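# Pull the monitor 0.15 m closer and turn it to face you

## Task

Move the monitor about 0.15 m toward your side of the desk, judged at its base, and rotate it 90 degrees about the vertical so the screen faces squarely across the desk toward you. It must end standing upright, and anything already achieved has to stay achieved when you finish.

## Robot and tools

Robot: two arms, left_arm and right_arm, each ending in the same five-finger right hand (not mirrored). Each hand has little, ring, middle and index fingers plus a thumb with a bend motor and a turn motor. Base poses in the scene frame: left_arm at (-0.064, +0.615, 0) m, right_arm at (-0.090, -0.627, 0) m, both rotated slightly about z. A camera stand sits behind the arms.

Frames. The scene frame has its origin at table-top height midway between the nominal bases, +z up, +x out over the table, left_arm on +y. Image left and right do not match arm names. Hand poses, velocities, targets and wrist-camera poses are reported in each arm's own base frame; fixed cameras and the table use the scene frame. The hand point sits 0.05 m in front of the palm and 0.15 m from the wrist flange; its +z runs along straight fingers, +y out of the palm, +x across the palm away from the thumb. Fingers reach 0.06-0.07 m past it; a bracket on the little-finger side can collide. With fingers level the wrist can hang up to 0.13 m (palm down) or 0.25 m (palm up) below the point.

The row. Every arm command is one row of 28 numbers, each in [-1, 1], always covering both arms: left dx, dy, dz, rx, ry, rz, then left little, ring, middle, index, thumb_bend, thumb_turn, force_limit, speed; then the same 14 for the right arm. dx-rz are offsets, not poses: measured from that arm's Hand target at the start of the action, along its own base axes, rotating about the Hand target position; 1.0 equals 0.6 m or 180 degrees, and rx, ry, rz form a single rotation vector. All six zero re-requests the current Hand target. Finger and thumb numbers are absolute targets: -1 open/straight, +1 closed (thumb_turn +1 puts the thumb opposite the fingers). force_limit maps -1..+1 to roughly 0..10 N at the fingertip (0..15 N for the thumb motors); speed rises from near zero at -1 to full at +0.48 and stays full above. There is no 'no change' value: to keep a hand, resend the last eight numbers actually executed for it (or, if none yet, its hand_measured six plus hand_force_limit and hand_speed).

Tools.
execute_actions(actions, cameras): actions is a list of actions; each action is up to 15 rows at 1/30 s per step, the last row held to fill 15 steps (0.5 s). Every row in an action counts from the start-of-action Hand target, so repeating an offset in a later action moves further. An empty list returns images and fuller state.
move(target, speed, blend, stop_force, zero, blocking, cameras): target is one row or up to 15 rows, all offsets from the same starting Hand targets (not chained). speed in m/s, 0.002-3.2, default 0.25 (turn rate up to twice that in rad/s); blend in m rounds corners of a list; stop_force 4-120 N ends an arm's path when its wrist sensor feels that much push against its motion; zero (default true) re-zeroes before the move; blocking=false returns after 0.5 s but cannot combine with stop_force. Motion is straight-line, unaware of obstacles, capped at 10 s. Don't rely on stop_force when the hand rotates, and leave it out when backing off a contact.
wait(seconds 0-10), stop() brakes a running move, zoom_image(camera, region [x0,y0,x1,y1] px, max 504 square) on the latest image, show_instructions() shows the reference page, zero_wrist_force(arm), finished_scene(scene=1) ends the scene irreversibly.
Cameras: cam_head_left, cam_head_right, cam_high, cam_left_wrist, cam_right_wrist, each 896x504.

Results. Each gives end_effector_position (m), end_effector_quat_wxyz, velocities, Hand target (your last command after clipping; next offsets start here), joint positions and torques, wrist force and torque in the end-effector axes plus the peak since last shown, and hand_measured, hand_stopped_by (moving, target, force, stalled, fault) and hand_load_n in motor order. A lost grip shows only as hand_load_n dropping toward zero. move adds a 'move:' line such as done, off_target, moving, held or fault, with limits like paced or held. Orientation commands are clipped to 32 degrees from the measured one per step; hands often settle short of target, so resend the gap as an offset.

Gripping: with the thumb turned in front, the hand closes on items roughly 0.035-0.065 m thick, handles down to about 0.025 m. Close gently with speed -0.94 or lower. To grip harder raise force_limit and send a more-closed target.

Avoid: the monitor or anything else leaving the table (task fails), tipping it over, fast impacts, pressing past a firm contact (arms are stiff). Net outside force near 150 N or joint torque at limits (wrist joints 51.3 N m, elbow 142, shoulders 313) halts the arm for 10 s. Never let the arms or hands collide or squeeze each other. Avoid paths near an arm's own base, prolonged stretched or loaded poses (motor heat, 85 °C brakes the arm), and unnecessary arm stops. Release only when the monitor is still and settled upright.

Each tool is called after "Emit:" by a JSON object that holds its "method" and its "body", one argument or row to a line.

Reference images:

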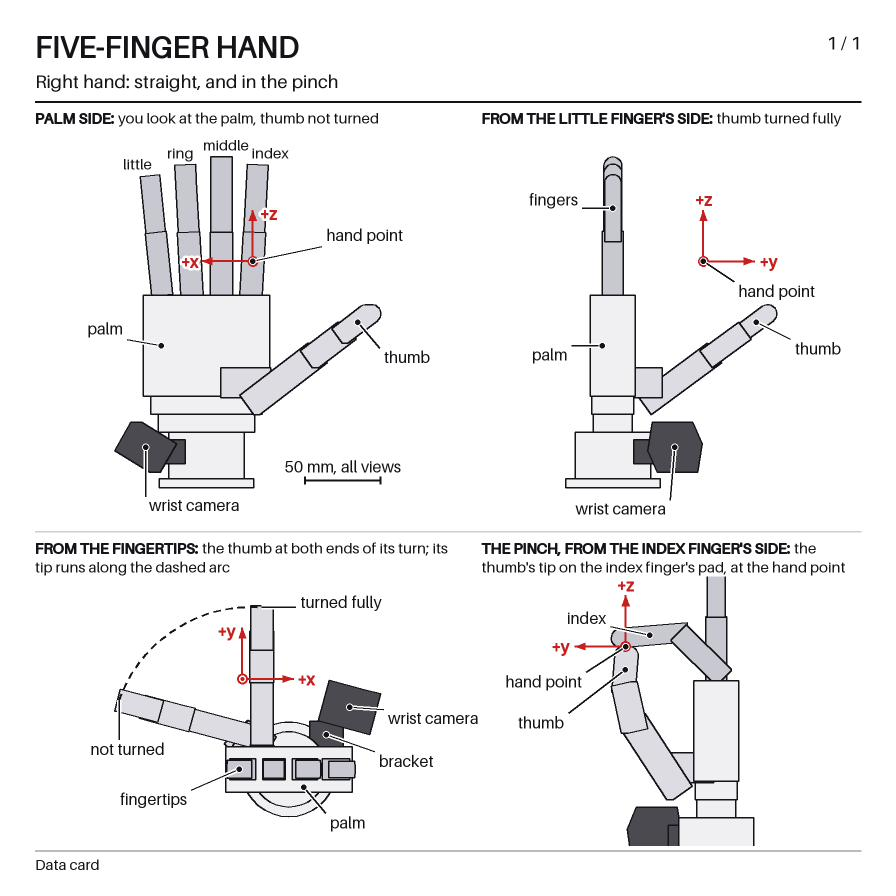

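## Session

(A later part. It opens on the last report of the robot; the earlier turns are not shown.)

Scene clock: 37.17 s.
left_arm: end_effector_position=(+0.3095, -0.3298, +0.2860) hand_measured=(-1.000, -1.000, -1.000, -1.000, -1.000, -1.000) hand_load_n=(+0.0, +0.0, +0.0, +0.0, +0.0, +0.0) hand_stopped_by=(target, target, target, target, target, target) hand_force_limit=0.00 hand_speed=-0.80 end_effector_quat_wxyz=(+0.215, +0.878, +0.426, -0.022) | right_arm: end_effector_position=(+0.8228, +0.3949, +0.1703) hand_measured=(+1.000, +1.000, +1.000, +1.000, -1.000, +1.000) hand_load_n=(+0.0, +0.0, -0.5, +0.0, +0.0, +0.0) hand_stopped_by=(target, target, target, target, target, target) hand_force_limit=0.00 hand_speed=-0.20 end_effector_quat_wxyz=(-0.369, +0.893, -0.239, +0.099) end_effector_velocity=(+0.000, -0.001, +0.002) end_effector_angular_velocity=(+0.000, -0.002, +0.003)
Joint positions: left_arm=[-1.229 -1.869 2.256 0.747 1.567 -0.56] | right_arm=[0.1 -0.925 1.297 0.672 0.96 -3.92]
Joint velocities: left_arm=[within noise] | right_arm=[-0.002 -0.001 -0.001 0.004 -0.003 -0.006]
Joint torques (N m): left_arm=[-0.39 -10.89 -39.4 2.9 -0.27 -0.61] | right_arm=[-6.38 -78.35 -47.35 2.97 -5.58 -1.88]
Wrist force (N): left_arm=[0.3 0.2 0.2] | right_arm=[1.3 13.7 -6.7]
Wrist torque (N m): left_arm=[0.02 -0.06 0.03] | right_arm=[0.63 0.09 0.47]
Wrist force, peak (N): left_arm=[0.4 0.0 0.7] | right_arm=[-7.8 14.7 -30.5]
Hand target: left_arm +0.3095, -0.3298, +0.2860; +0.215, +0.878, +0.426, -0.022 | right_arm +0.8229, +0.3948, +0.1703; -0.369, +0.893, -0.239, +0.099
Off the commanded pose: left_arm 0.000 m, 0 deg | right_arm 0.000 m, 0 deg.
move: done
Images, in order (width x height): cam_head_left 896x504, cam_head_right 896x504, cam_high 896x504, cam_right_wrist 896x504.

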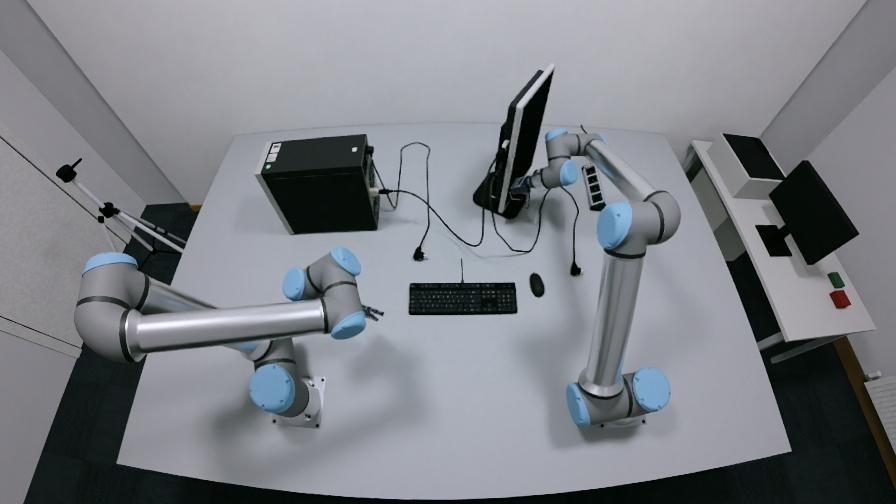

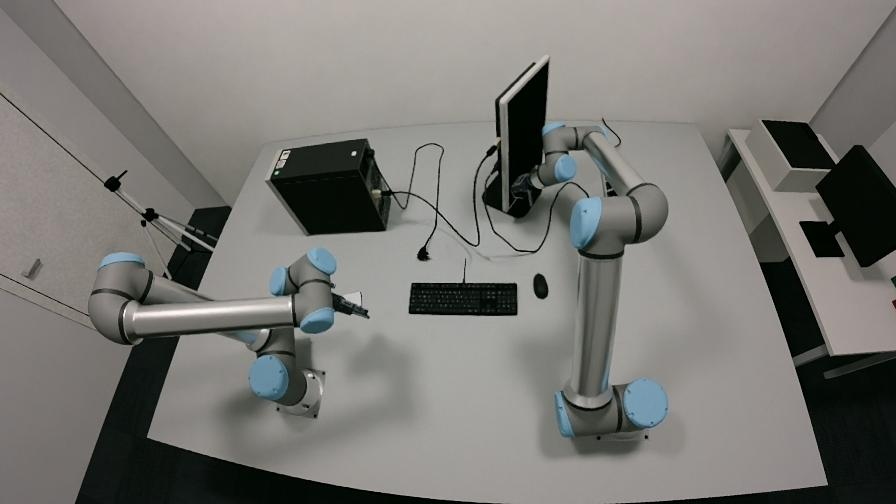

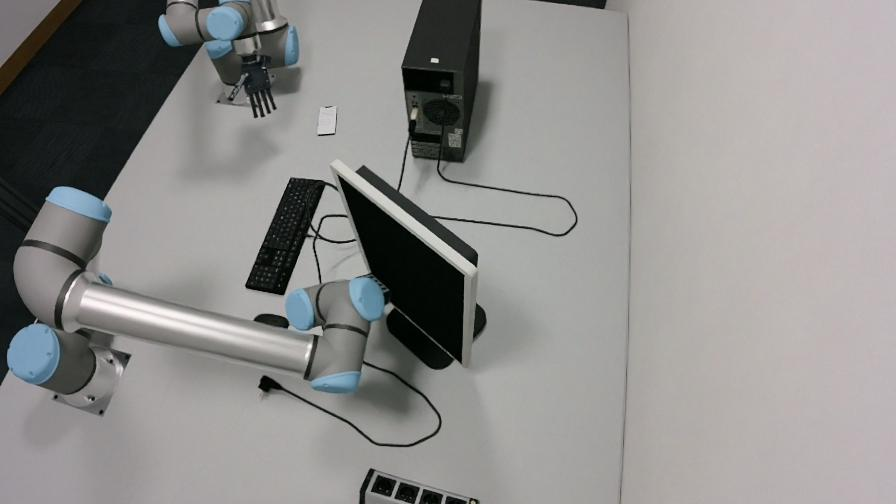

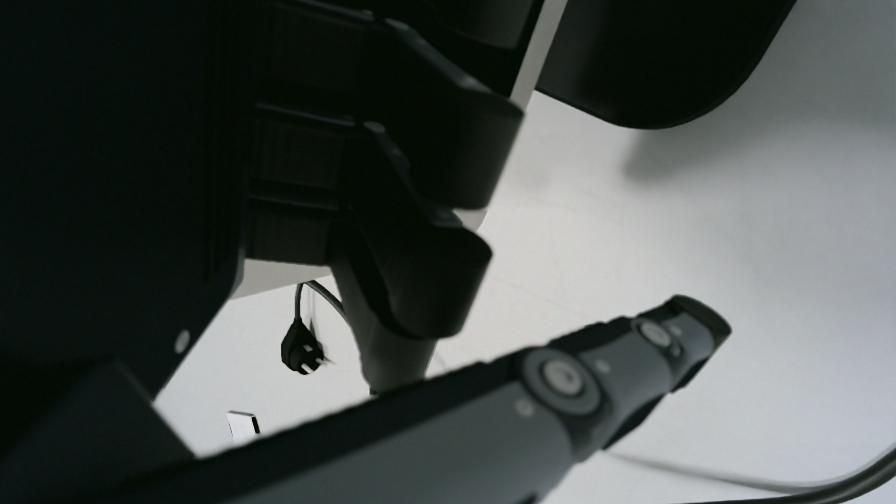

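Emit:
{"method": "move", "body": {
  "target": [
    [0,0,0,0,0,0,-1,-1,-1,-1,-1,-1,0,-0.8,0.0062,0.0670,0,0,0,-0.0556,1,1,1,1,-1,1,0,-0.2],
    [0,0,0,0,0,0,-1,-1,-1,-1,-1,-1,0,-0.8,0.0237,0.1322,0,0,0,-0.1111,1,1,1,1,-1,1,0,-0.2],
    [0,0,0,0,0,0,-1,-1,-1,-1,-1,-1,0,-0.8,0.0523,0.1932,0,0,0,-0.1667,1,1,1,1,-1,1,0,-0.2],
    [0,0,0,0,0,0,-1,-1,-1,-1,-1,-1,0,-0.8,0.0912,0.2482,0,0,0,-0.2222,1,1,1,1,-1,1,0,-0.2]
  ],
  "speed": 0.08,
  "blend": 0.01,
  "cameras": ["cam_head_left", "cam_head_right", "cam_high", "cam_right_wrist"]
}}

Scene clock: 43.03 s.
left_arm: end_effector_position=(+0.3095, -0.3298, +0.2860) hand_measured=(-1.000, -1.000, -1.000, -1.000, -1.000, -1.000) hand_load_n=(+0.0, +0.0, +0.5, +0.0, +0.0, +0.0) hand_stopped_by=(target, target, target, target, target, target) hand_force_limit=0.00 hand_speed=-0.80 end_effector_quat_wxyz=(+0.215, +0.878, +0.426, -0.022) | right_arm: end_effector_position=(+0.8776, +0.5438, +0.1702) hand_measured=(+1.000, +1.000, +1.000, +1.000, -1.000, +1.000) hand_load_n=(+0.0, +0.0, +0.0, +0.0, +0.0, +0.0) hand_stopped_by=(target, target, target, target, target, target) hand_force_limit=0.00 hand_speed=-0.20 end_effector_quat_wxyz=(-0.313, +0.757, -0.530, +0.219)
Joint positions: left_arm=[-1.229 -1.869 2.256 0.747 1.567 -0.56] | right_arm=[0.356 -0.857 1.136 0.508 1.575 -3.138]
Joint torques (N m): left_arm=[0.49 -10.45 -39.26 3.06 -0.09 -0.64] | right_arm=[-20.22 -96.79 -33.97 -4.55 -1.33 -1.72]
Wrist force (N): left_arm=[0.2 0.1 0.2] | right_arm=[-1.3 8.8 -15.8]
Wrist torque (N m): left_arm=[0.00 -0.05 0.02] | right_arm=[1.17 0.45 0.25]
Wrist force, peak (N): left_arm=[0.6 -0.1 0.7] | right_arm=[-7.0 15.1 -20.6]
Hand target: left_arm +0.3095, -0.3298, +0.2860; +0.215, +0.878, +0.426, -0.022 | right_arm +0.8776, +0.5437, +0.1703; -0.313, +0.757, -0.530, +0.219
Off the commanded pose: left_arm 0.000 m, 0 deg | right_arm 0.000 m, 0 deg.
move: done
Images, in order (width x height): cam_head_left 896x504, cam_head_right 896x504, cam_high 896x504, cam_right_wrist 896x504.

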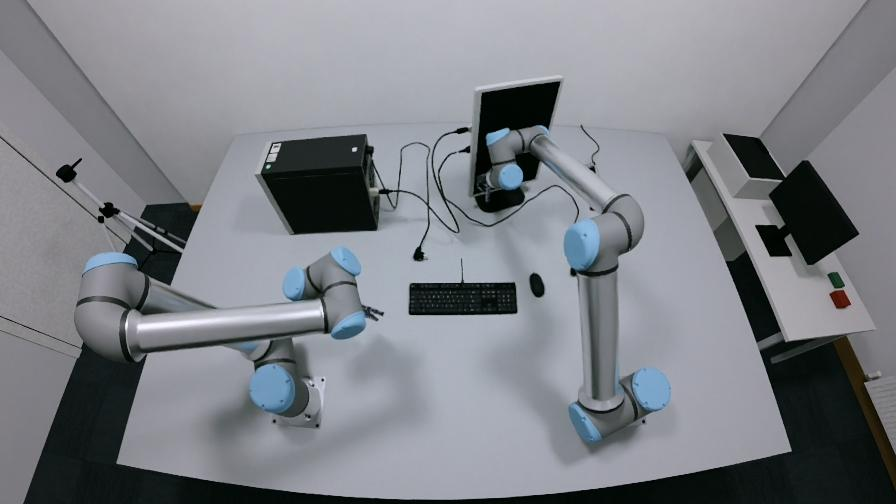

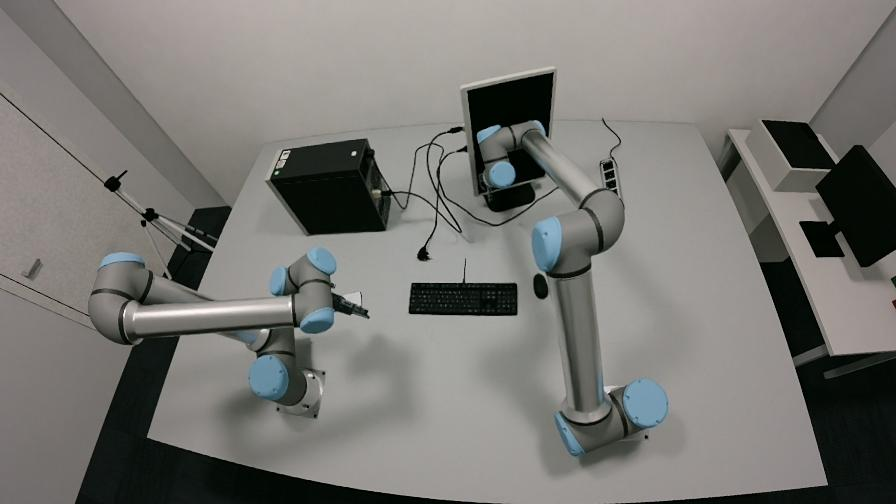

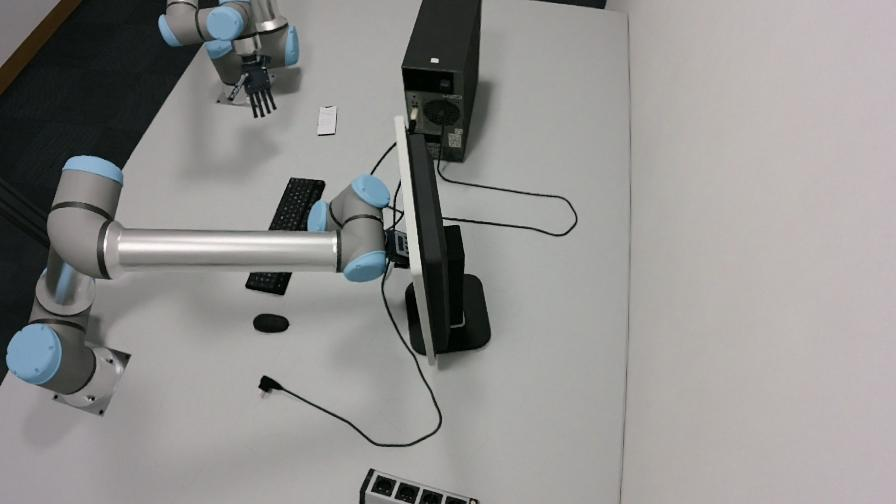

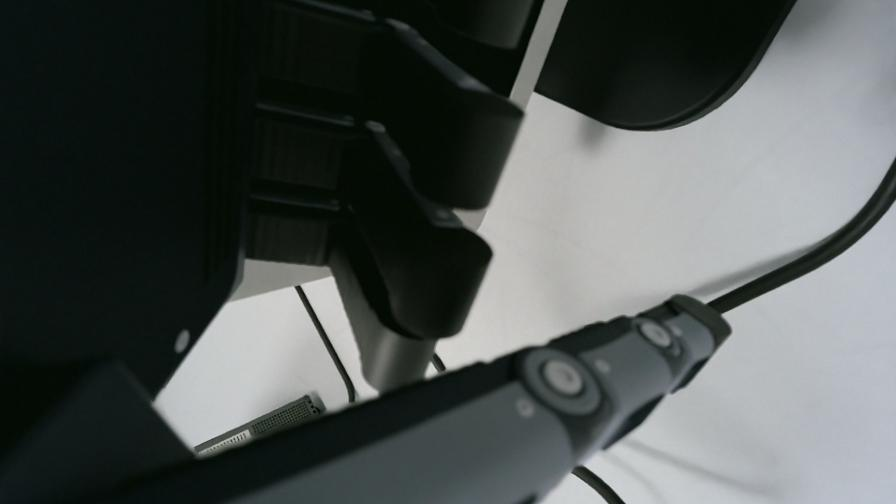

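Emit:
{"method": "move", "body": {
  "target": [
    [0,0,0,0,0,0,-1,-1,-1,-1,-1,-1,0,-0.8,0.048,0.0474,0,0,0,-0.0556,1,1,1,1,-1,1,0,-0.2],
    [0,0,0,0,0,0,-1,-1,-1,-1,-1,-1,0,-0.8,0.1032,0.0859,0,0,0,-0.1111,1,1,1,1,-1,1,0,-0.2]
  ],
  "speed": 0.08,
  "blend": 0.01,
  "cameras": ["cam_head_left", "cam_head_right", "cam_high", "cam_right_wrist"]
}}

Scene clock: 46.37 s.
left_arm: end_effector_position=(+0.3095, -0.3298, +0.2860) hand_measured=(-1.000, -1.000, -1.000, -1.000, -1.000, -1.000) hand_load_n=(+0.0, +0.0, +0.0, +0.0, +0.0, +0.0) hand_stopped_by=(target, target, target, target, target, target) hand_force_limit=0.00 hand_speed=-0.80 end_effector_quat_wxyz=(+0.215, +0.878, +0.426, -0.022) | right_arm: end_effector_position=(+0.9395, +0.5953, +0.1702) hand_measured=(+1.000, +1.000, +1.000, +1.000, -1.000, +1.000) hand_load_n=(+0.0, +0.0, +0.0, +0.0, +0.0, +0.0) hand_stopped_by=(target, target, target, target, target, target) hand_force_limit=0.00 hand_speed=-0.20 end_effector_quat_wxyz=(-0.270, +0.654, -0.653, +0.270)
Joint positions: left_arm=[-1.229 -1.869 2.256 0.747 1.567 -0.56] | right_arm=[0.439 -0.669 0.806 0.699 1.875 -2.822]
Joint torques (N m): left_arm=[-0.99 -11.22 -39.15 2.74 -0.22 -0.64] | right_arm=[-19.68 -105.72 -31 -1.83 -1.54 -1.32]
Wrist force (N): left_arm=[0.3 0.2 0.4] | right_arm=[2.1 2.9 -4.6]
Wrist torque (N m): left_arm=[0.02 -0.07 0.03] | right_arm=[0.41 -0.02 0.22]
Wrist force, peak (N): left_arm=[0.3 0.7 0.3] | right_arm=[-8.6 14.1 -21.6]
Hand target: left_arm +0.3095, -0.3298, +0.2860; +0.215, +0.878, +0.426, -0.022 | right_arm +0.9395, +0.5952, +0.1703; -0.270, +0.654, -0.653, +0.270
Off the commanded pose: left_arm 0.000 m, 0 deg | right_arm 0.000 m, 0 deg.
move: done
Images, in order (width x height): cam_head_left 896x504, cam_head_right 896x504, cam_high 896x504, cam_right_wrist 896x504.

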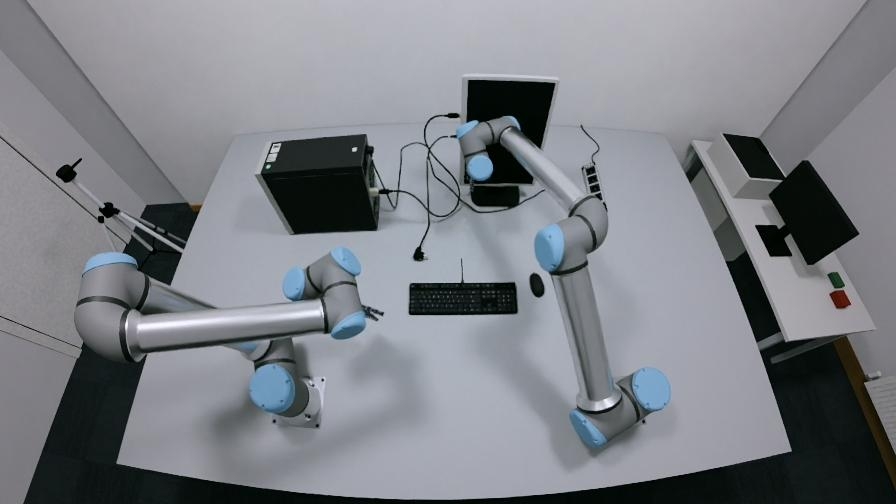

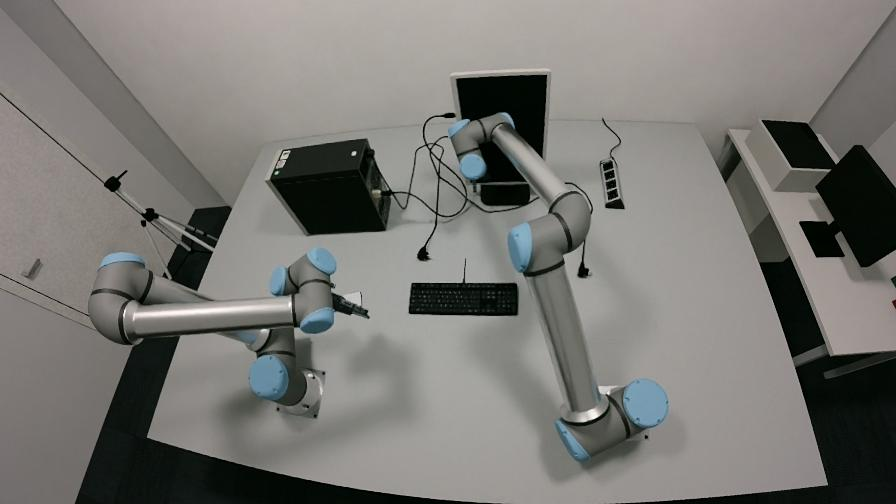

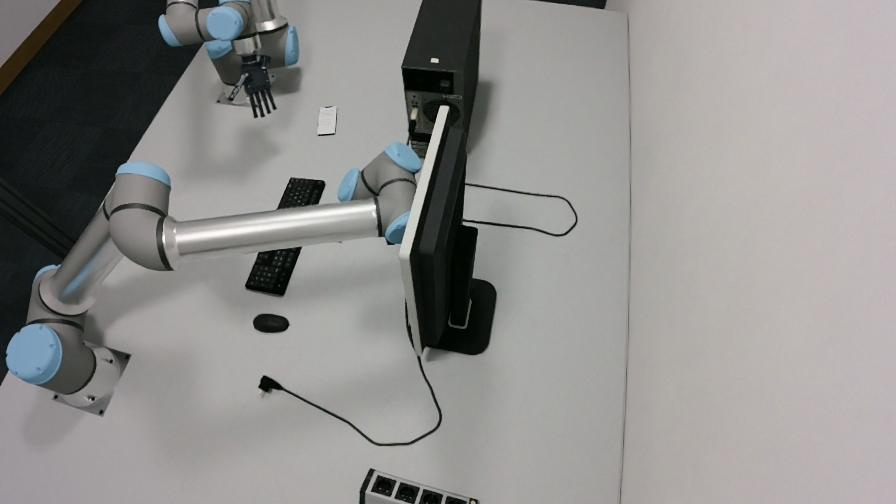

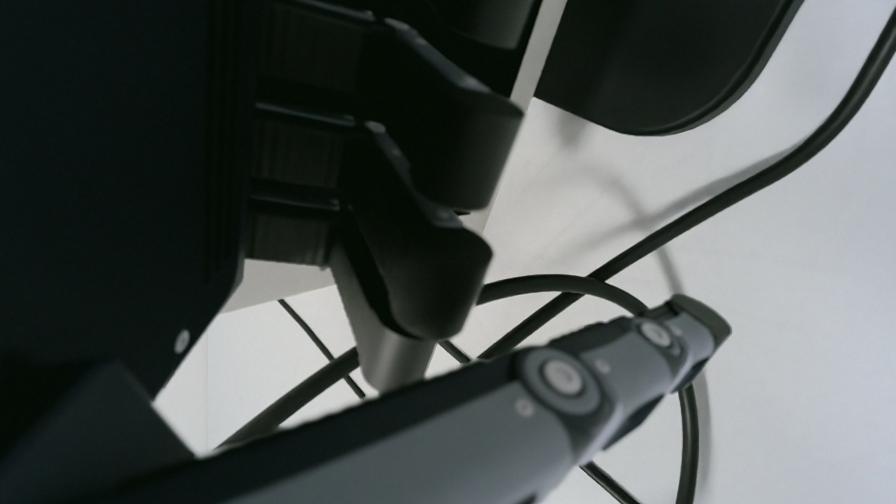

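Emit:
{"method": "zoom_image", "body": {
  "camera": "cam_high",
  "region": [340, 90, 560, 380]
}}

Emit:
{"method": "zoom_image", "body": {
  "camera": "cam_head_right",
  "region": [420, 60, 640, 260]
}}

Emit:
{"method": "zoom_image", "body": {
  "camera": "cam_head_left",
  "region": [400, 60, 620, 260]
}}

Scaled by 1.738.

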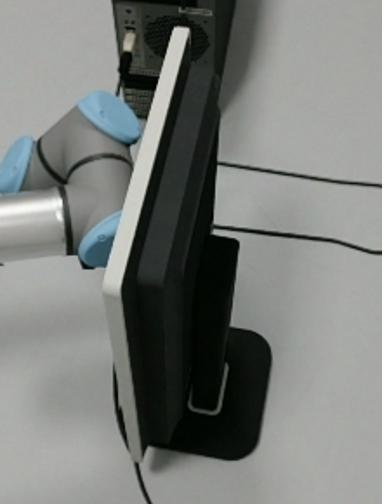

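Scaled by 2.291.

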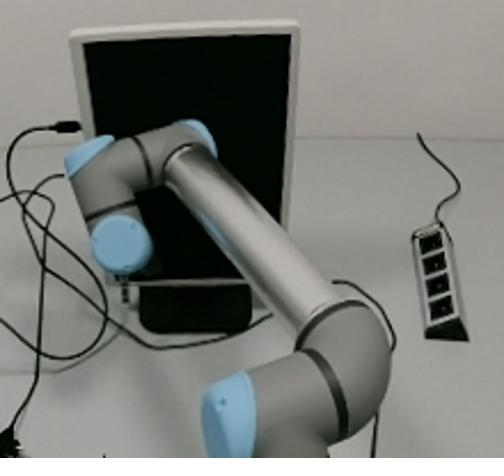

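Scaled by 2.291.

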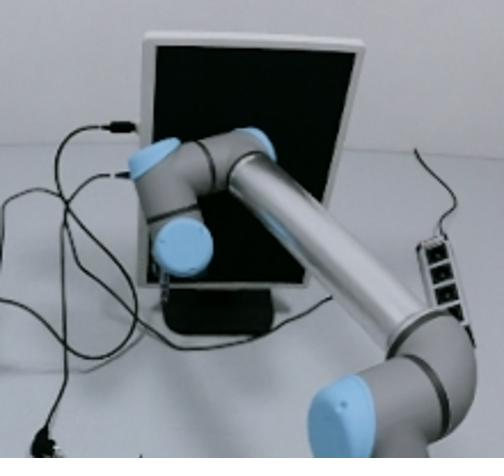

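Emit:
{"method": "move", "body": {
  "target": [
    [0,0,0,0,0,0,-1,-1,-1,-1,-1,-1,0,-0.8,-0.1325,-0.0167,0.05,0,0,0,1,1,1,1,-1,1,0,-0.2],
    [0,0,0,0,0,0,-1,-1,-1,-1,-1,-1,0,-0.8,-0.3658,-0.242,0.4662,0,0,0,1,1,1,1,-1,1,0,-0.2],
    [0,0,0,0,0,0,-1,-1,-1,-1,-1,-1,0,-0.8,-0.3992,-0.8253,0.4662,0.5,0,0,1,1,1,1,-1,1,0,-0.2]
  ],
  "speed": [0.2, 0.4, 0.6],
  "blend": [0.02, 0.05, 0],
  "cameras": ["cam_head_left", "cam_head_right", "cam_high", "cam_right_wrist"]
}}

Scene clock: 75.77 s.
left_arm: end_effector_position=(+0.3095, -0.3298, +0.2860) hand_measured=(-1.000, -1.000, -1.000, -1.000, -1.000, -1.000) hand_load_n=(+0.0, +0.0, +0.0, +0.0, +0.0, +0.0) hand_stopped_by=(target, target, target, target, target, target) hand_force_limit=0.00 hand_speed=-0.80 end_effector_quat_wxyz=(+0.215, +0.878, +0.426, -0.022) | right_arm: end_effector_position=(+0.6999, +0.1001, +0.4500) hand_measured=(+1.000, +1.000, +1.000, +1.000, -1.000, +1.000) hand_load_n=(+0.0, +0.0, +0.0, +0.0, +0.0, +0.0) hand_stopped_by=(target, target, target, target, target, target) hand_force_limit=0.00 hand_speed=-0.20 end_effector_quat_wxyz=(+0.653, -0.271, +0.653, +0.271)
Joint positions: left_arm=[-1.229 -1.869 2.256 0.747 1.567 -0.56] | right_arm=[-0.544 -1.522 1.982 -0.461 0.24 -1.571]
Joint torques (N m): left_arm=[-0.54 -11.76 -39.55 3.03 -0.17 -0.75] | right_arm=[3.4 -25.92 -46.09 -1.55 -1.79 0.53]
Wrist force (N): left_arm=[0.3 0.1 0.5] | right_arm=[-0.8 1.8 0.2]
Wrist torque (N m): left_arm=[-0.02 -0.07 0.03] | right_arm=[0.24 0.13 0.00]
Wrist force, peak (N): left_arm=[0.6 0.0 0.6] | right_arm=[1.0 4.2 -6.0]
Hand target: left_arm +0.3095, -0.3298, +0.2860; +0.215, +0.878, +0.426, -0.022 | right_arm +0.7000, +0.1000, +0.4500; +0.653, -0.271, +0.653, +0.271
Off the commanded pose: left_arm 0.000 m, 0 deg | right_arm 0.000 m, 0 deg.
move: done
Images, in order (width x height): cam_head_left 896x504, cam_head_right 896x504, cam_high 896x504, cam_right_wrist 896x504.

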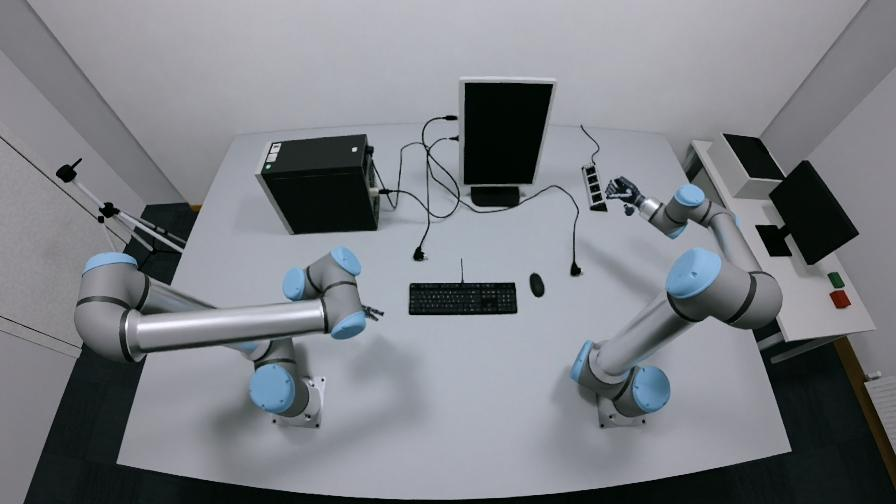

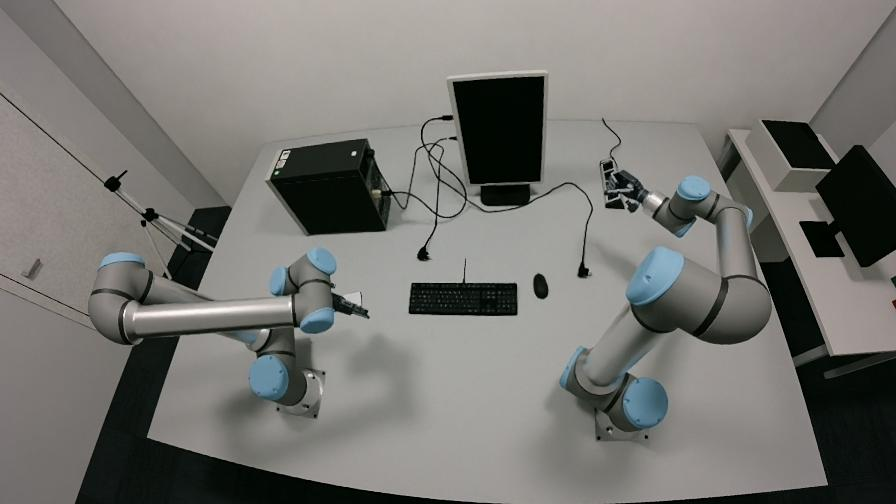

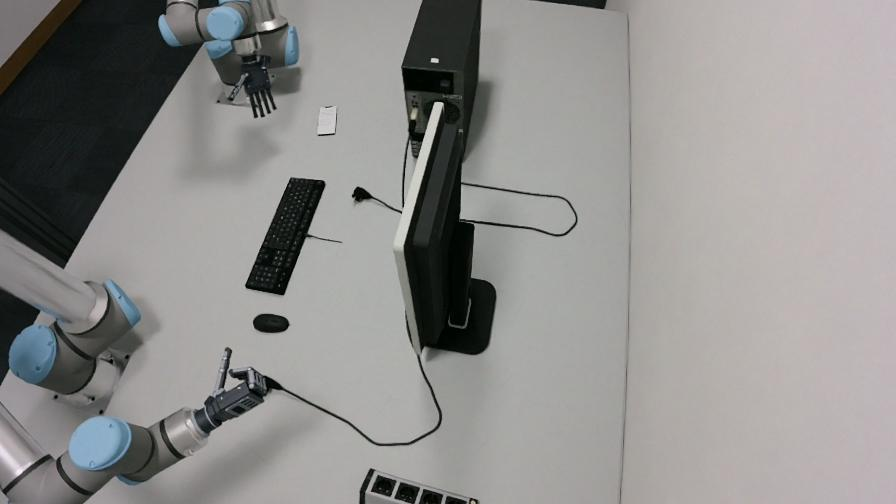

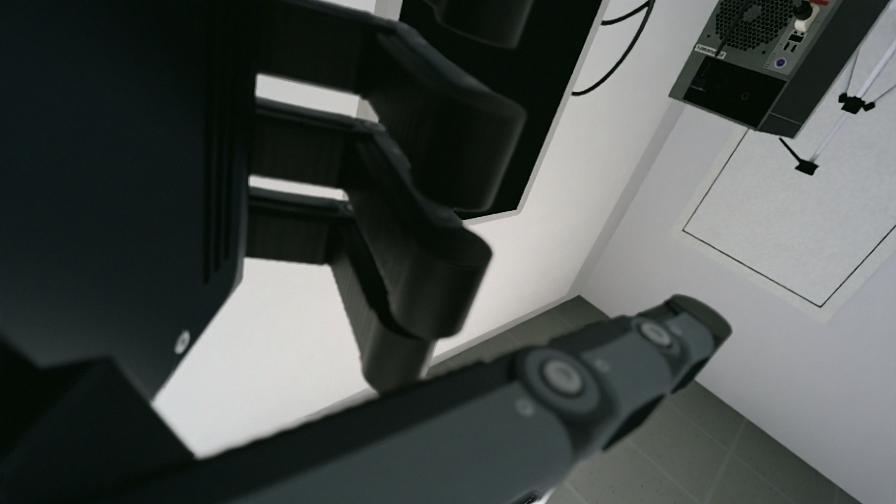

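Emit:
{"method": "move", "body": {
  "target": [
    [0,0,0,0,0,0,-1,-1,-1,-1,-1,-1,0,-0.8,0.0,0.0,0,0,0,0,-1,-1,-1,-1,-1,-1,0,0.2],
    [0,0,0,0,0,0,-1,-1,-1,-1,-1,-1,0,-0.8,0.2,-0.05,-0.05,0,0,0.2972,-1,-1,-1,-1,-1,-1,0,0.2]
  ],
  "speed": 0.4,
  "cameras": ["cam_head_left", "cam_high", "cam_right_wrist"]
}}

Scene clock: 79.20 s.
left_arm: end_effector_position=(+0.3095, -0.3298, +0.2860) hand_measured=(-1.000, -1.000, -1.000, -1.000, -1.000, -1.000) hand_load_n=(+0.0, +0.0, +0.0, +0.0, +0.0, +0.0) hand_stopped_by=(target, target, target, target, target, target) hand_force_limit=0.00 hand_speed=-0.80 end_effector_quat_wxyz=(+0.215, +0.878, +0.426, -0.022) | right_arm: end_effector_position=(+0.8200, +0.0701, +0.4199) hand_measured=(-1.000, -1.000, -1.000, -1.000, -1.000, -1.000) hand_load_n=(+0.0, +0.0, +0.0, +0.0, +0.0, +0.0) hand_stopped_by=(target, target, target, target, target, target) hand_force_limit=0.00 hand_speed=0.20 end_effector_quat_wxyz=(-0.462, +0.536, -0.461, -0.536)
Joint positions: left_arm=[-1.229 -1.869 2.256 0.747 1.567 -0.56] | right_arm=[-0.385 -0.918 1.198 -0.28 -0.535 -1.572]
Joint torques (N m): left_arm=[-1.29 -11.5 -39.21 2.95 -0.31 -1.1] | right_arm=[-8.4 -78.33 -47.61 0.02 -0.8 2.18]
Wrist force (N): left_arm=[0.1 0.1 0.2] | right_arm=[-0.7 1.8 -0.2]
Wrist torque (N m): left_arm=[0.01 -0.03 0.02] | right_arm=[0.27 0.18 -0.04]
Wrist force, peak (N): left_arm=[0.4 -0.2 0.6] | right_arm=[-0.8 3.3 -0.7]
Hand target: left_arm +0.3095, -0.3298, +0.2860; +0.215, +0.878, +0.426, -0.022 | right_arm +0.8200, +0.0700, +0.4200; -0.462, +0.536, -0.461, -0.536
Off the commanded pose: left_arm 0.000 m, 0 deg | right_arm 0.000 m, 0 deg.
move: done
Images, in order (width x height): cam_head_left 896x504, cam_high 896x504, cam_right_wrist 896x504.

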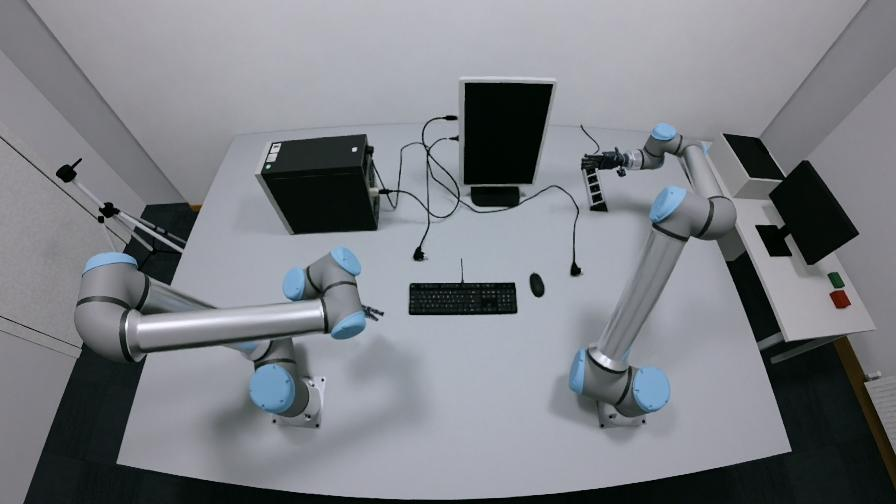

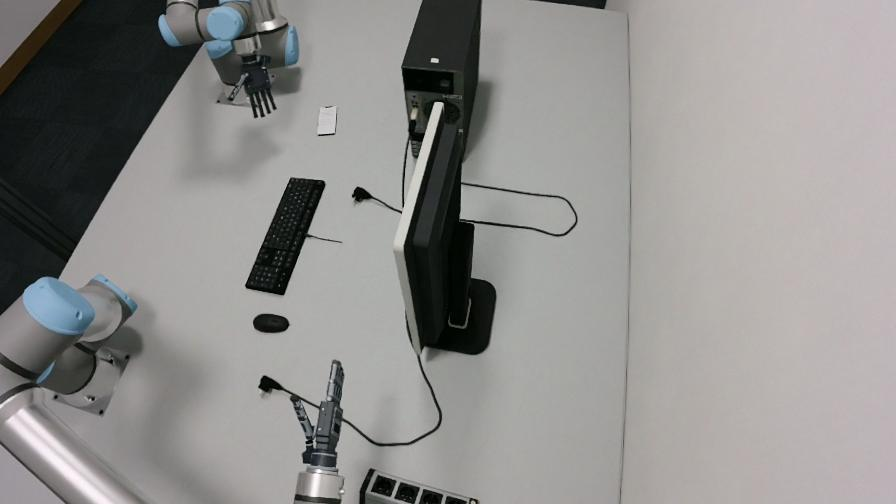

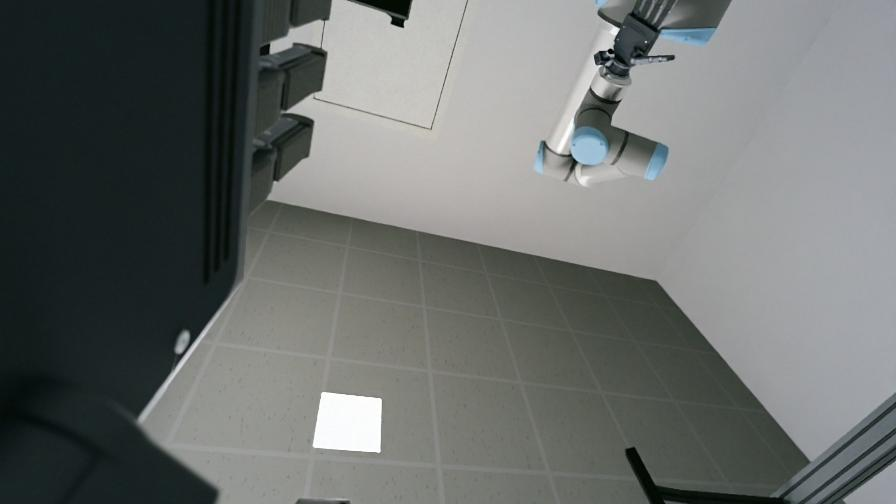

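Emit:
{"method": "move", "body": {
  "target": [
    [0,0,0,0,0,0,-1,-1,-1,-1,-1,-1,0,-0.8,0.277,0.1712,-0.2833,0,0,0,-1,-1,-1,-1,-1,-1,0,0.2],
    [0,0,0,0,0,0,-1,-1,-1,-1,-1,-1,0,-0.8,0.4168,0.2417,-0.35,0,0,0,-1,-1,-1,-1,-1,-1,0,0.2],
    [0,0,0,0,0,0,-1,-1,-1,-1,-1,-1,0,-0.8,0.416,0.275,-0.425,0,0,0,-1,-1,-1,-1,-1,-1,0,0.2]
  ],
  "speed": [0.25, 0.15, 0.1],
  "cameras": ["cam_head_left", "cam_head_right", "cam_high", "cam_right_wrist"]
}}

Scene clock: 83.80 s.
left_arm: end_effector_position=(+0.3095, -0.3298, +0.2860) hand_measured=(-1.000, -1.000, -1.000, -1.000, -1.000, -1.000) hand_load_n=(+0.0, +0.0, +0.0, +0.0, +0.0, +0.0) hand_stopped_by=(target, target, target, target, target, target) hand_force_limit=0.00 hand_speed=-0.80 end_effector_quat_wxyz=(+0.215, +0.878, +0.426, -0.022) | right_arm: end_effector_position=(+1.0696, +0.2352, +0.1647) hand_measured=(-1.000, -1.000, -1.000, -1.000, -1.000, -1.000) hand_load_n=(+0.0, +0.0, +0.0, +0.0, +0.0, +0.0) hand_stopped_by=(target, target, target, target, target, target) hand_force_limit=0.00 hand_speed=0.20 end_effector_quat_wxyz=(-0.461, +0.536, -0.461, -0.536)
Joint positions: left_arm=[-1.229 -1.869 2.256 0.747 1.567 -0.56] | right_arm=[-0.167 -0.265 0.419 -0.153 -0.316 -1.572]
Joint torques (N m): left_arm=[-0.92 -12 -39.34 3.06 -0.16 -1.03] | right_arm=[-15.36 -128.68 -48.11 2.65 -0.67 1.62]
Wrist force (N): left_arm=[0.3 0.1 0.5] | right_arm=[-0.7 1.8 -0.4]
Wrist torque (N m): left_arm=[-0.01 -0.05 0.02] | right_arm=[0.23 0.19 -0.16]
Wrist force, peak (N): left_arm=[0.6 0.4 0.5] | right_arm=[-2.4 3.6 -0.7]
Hand target: left_arm +0.3095, -0.3298, +0.2860; +0.215, +0.878, +0.426, -0.022 | right_arm +1.0696, +0.2350, +0.1650; -0.462, +0.536, -0.461, -0.536
Off the commanded pose: left_arm 0.000 m, 0 deg | right_arm 0.000 m, 0 deg.
move: done
Images, in order (width x height): cam_head_left 896x504, cam_head_right 896x504, cam_high 896x504, cam_right_wrist 896x504.

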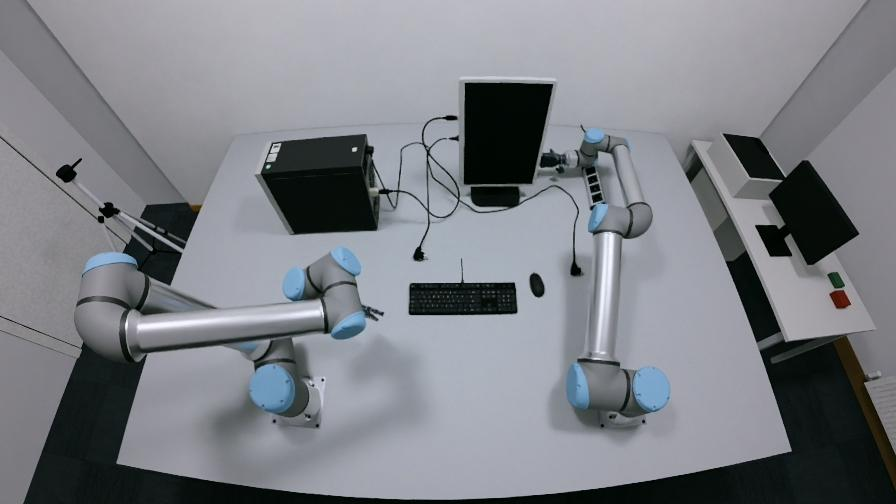

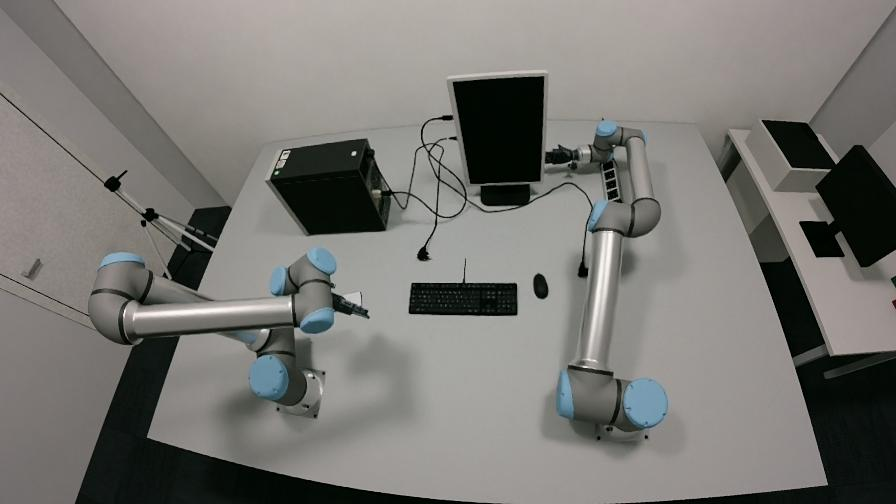

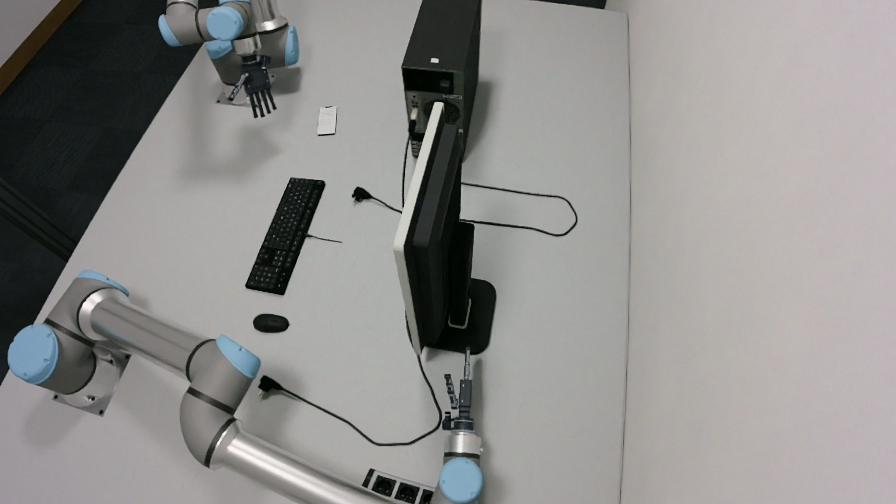

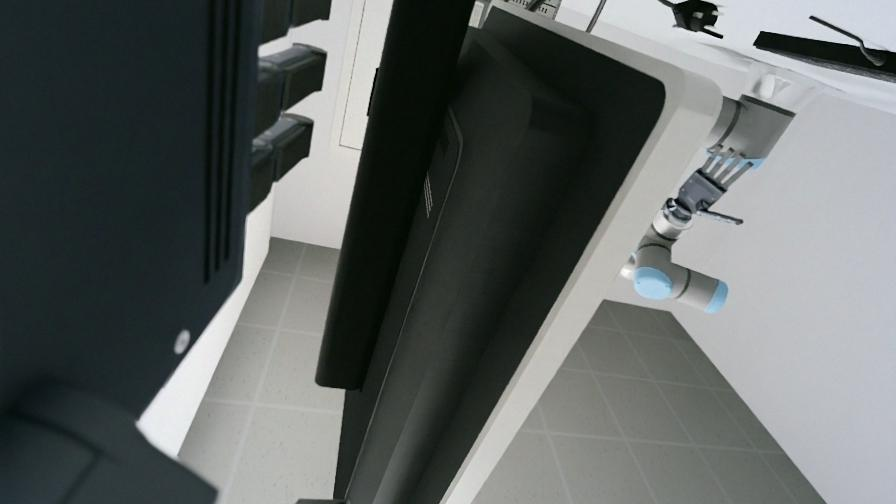

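Emit:
{"method": "move", "body": {
  "target": [0,0,0,0,0,0,-1,-1,-1,-1,-1,-1,0,-0.8,0.0097,0.2671,0,0,0,0,-1,-1,-1,-1,-1,-1,0,0.2],
  "speed": 0.08,
  "stop_force": 8,
  "cameras": ["cam_head_left", "cam_head_right", "cam_high", "cam_right_wrist"]
}}

Scene clock: 88.43 s.
left_arm: end_effector_position=(+0.3095, -0.3298, +0.2860) hand_measured=(-1.000, -1.000, -1.000, -1.000, -1.000, -1.000) hand_load_n=(+0.0, +0.0, +0.0, +0.0, -0.5, +0.0) hand_stopped_by=(target, target, target, target, target, target) hand_force_limit=0.00 hand_speed=-0.80 end_effector_quat_wxyz=(+0.215, +0.878, +0.426, -0.022) | right_arm: end_effector_position=(+1.0754, +0.3953, +0.1650) hand_measured=(-1.000, -1.000, -1.000, -1.000, -1.000, -1.000) hand_load_n=(+0.0, -0.5, -0.5, +0.0, +0.0, +0.0) hand_stopped_by=(target, target, target, target, target, target) hand_force_limit=0.00 hand_speed=0.20 end_effector_quat_wxyz=(-0.462, +0.536, -0.461, -0.536)
Joint positions: left_arm=[-1.229 -1.869 2.256 0.747 1.567 -0.56] | right_arm=[-0.029 -0.198 0.281 -0.081 -0.179 -1.573]
Joint torques (N m): left_arm=[-0.11 -11.06 -39.58 2.98 -0.18 -1.03] | right_arm=[-16.92 -100.91 -49.77 2.45 -1.92 -1.57]
Wrist force (N): left_arm=[0.2 -0.1 0.1] | right_arm=[-0.8 1.8 -0.1]
Wrist torque (N m): left_arm=[-0.03 -0.04 0.01] | right_arm=[0.24 0.20 -0.03]
Wrist force, peak (N): left_arm=[0.6 0.0 0.5] | right_arm=[-0.5 2.3 -2.6]
Hand target: left_arm +0.3095, -0.3298, +0.2860; +0.215, +0.878, +0.426, -0.022 | right_arm +1.0754, +0.3953, +0.1650; -0.462, +0.536, -0.461, -0.536
Off the commanded pose: left_arm 0.000 m, 0 deg | right_arm 0.000 m, 0 deg.
move: done
Images, in order (width x height): cam_head_left 896x504, cam_head_right 896x504, cam_high 896x504, cam_right_wrist 896x504.

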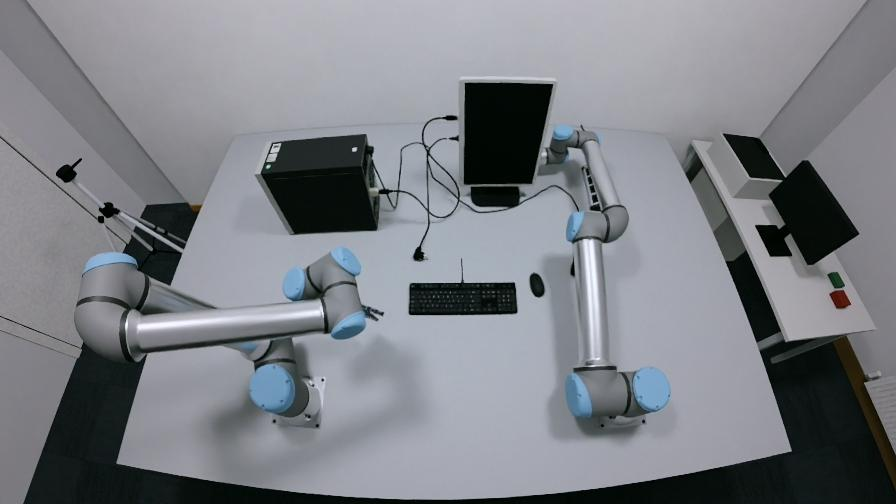

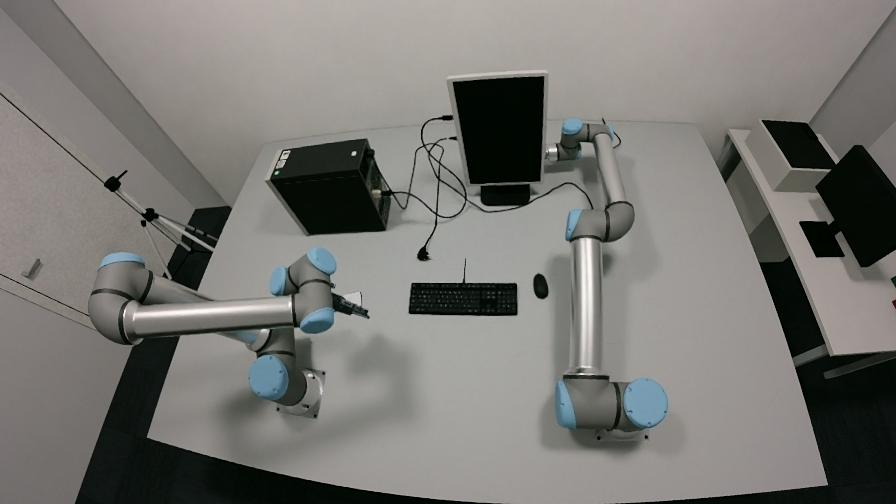

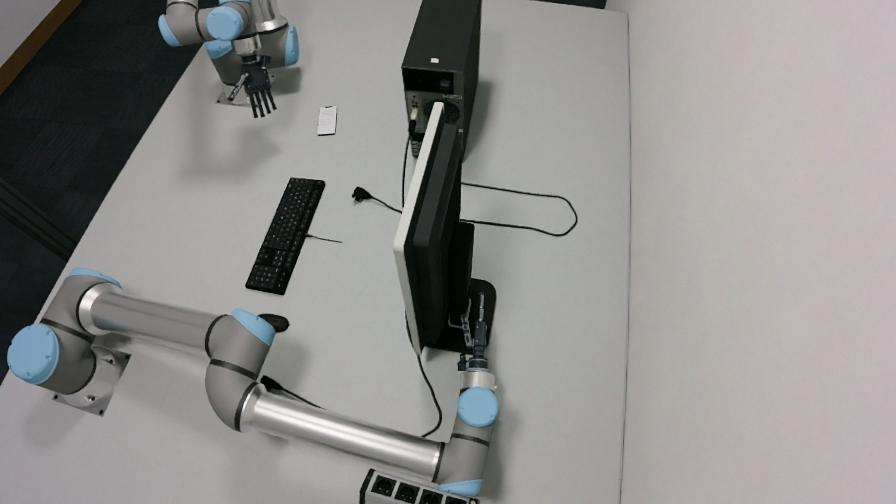

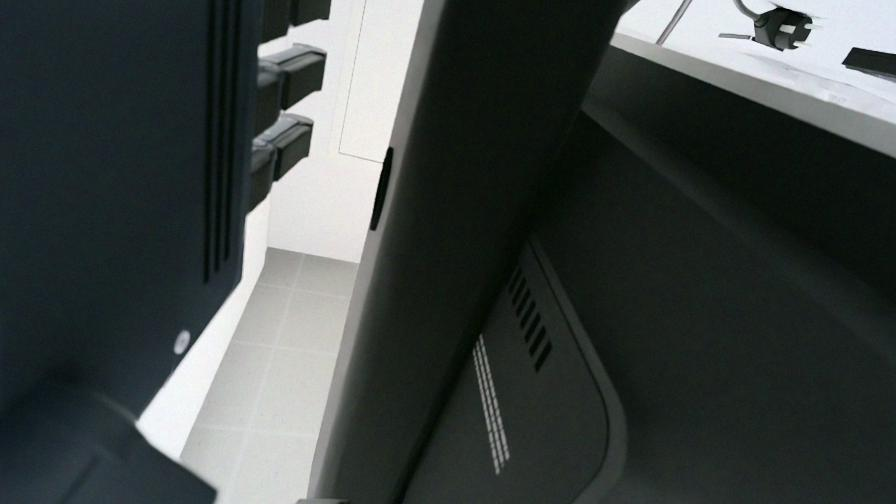

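Emit:
{"method": "zoom_image", "body": {
  "camera": "cam_high",
  "region": [380, 200, 540, 400]
}}

Emit:
{"method": "zoom_image", "body": {
  "camera": "cam_right_wrist",
  "region": [220, 0, 660, 504]
}}

Scaled by 2.520.

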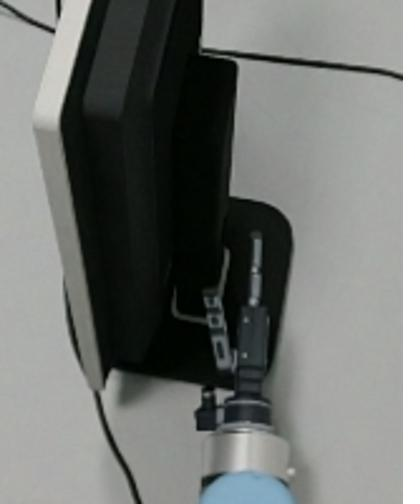

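Scaled by 1.000.

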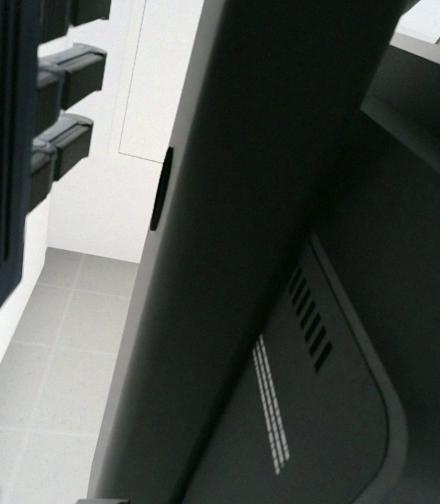

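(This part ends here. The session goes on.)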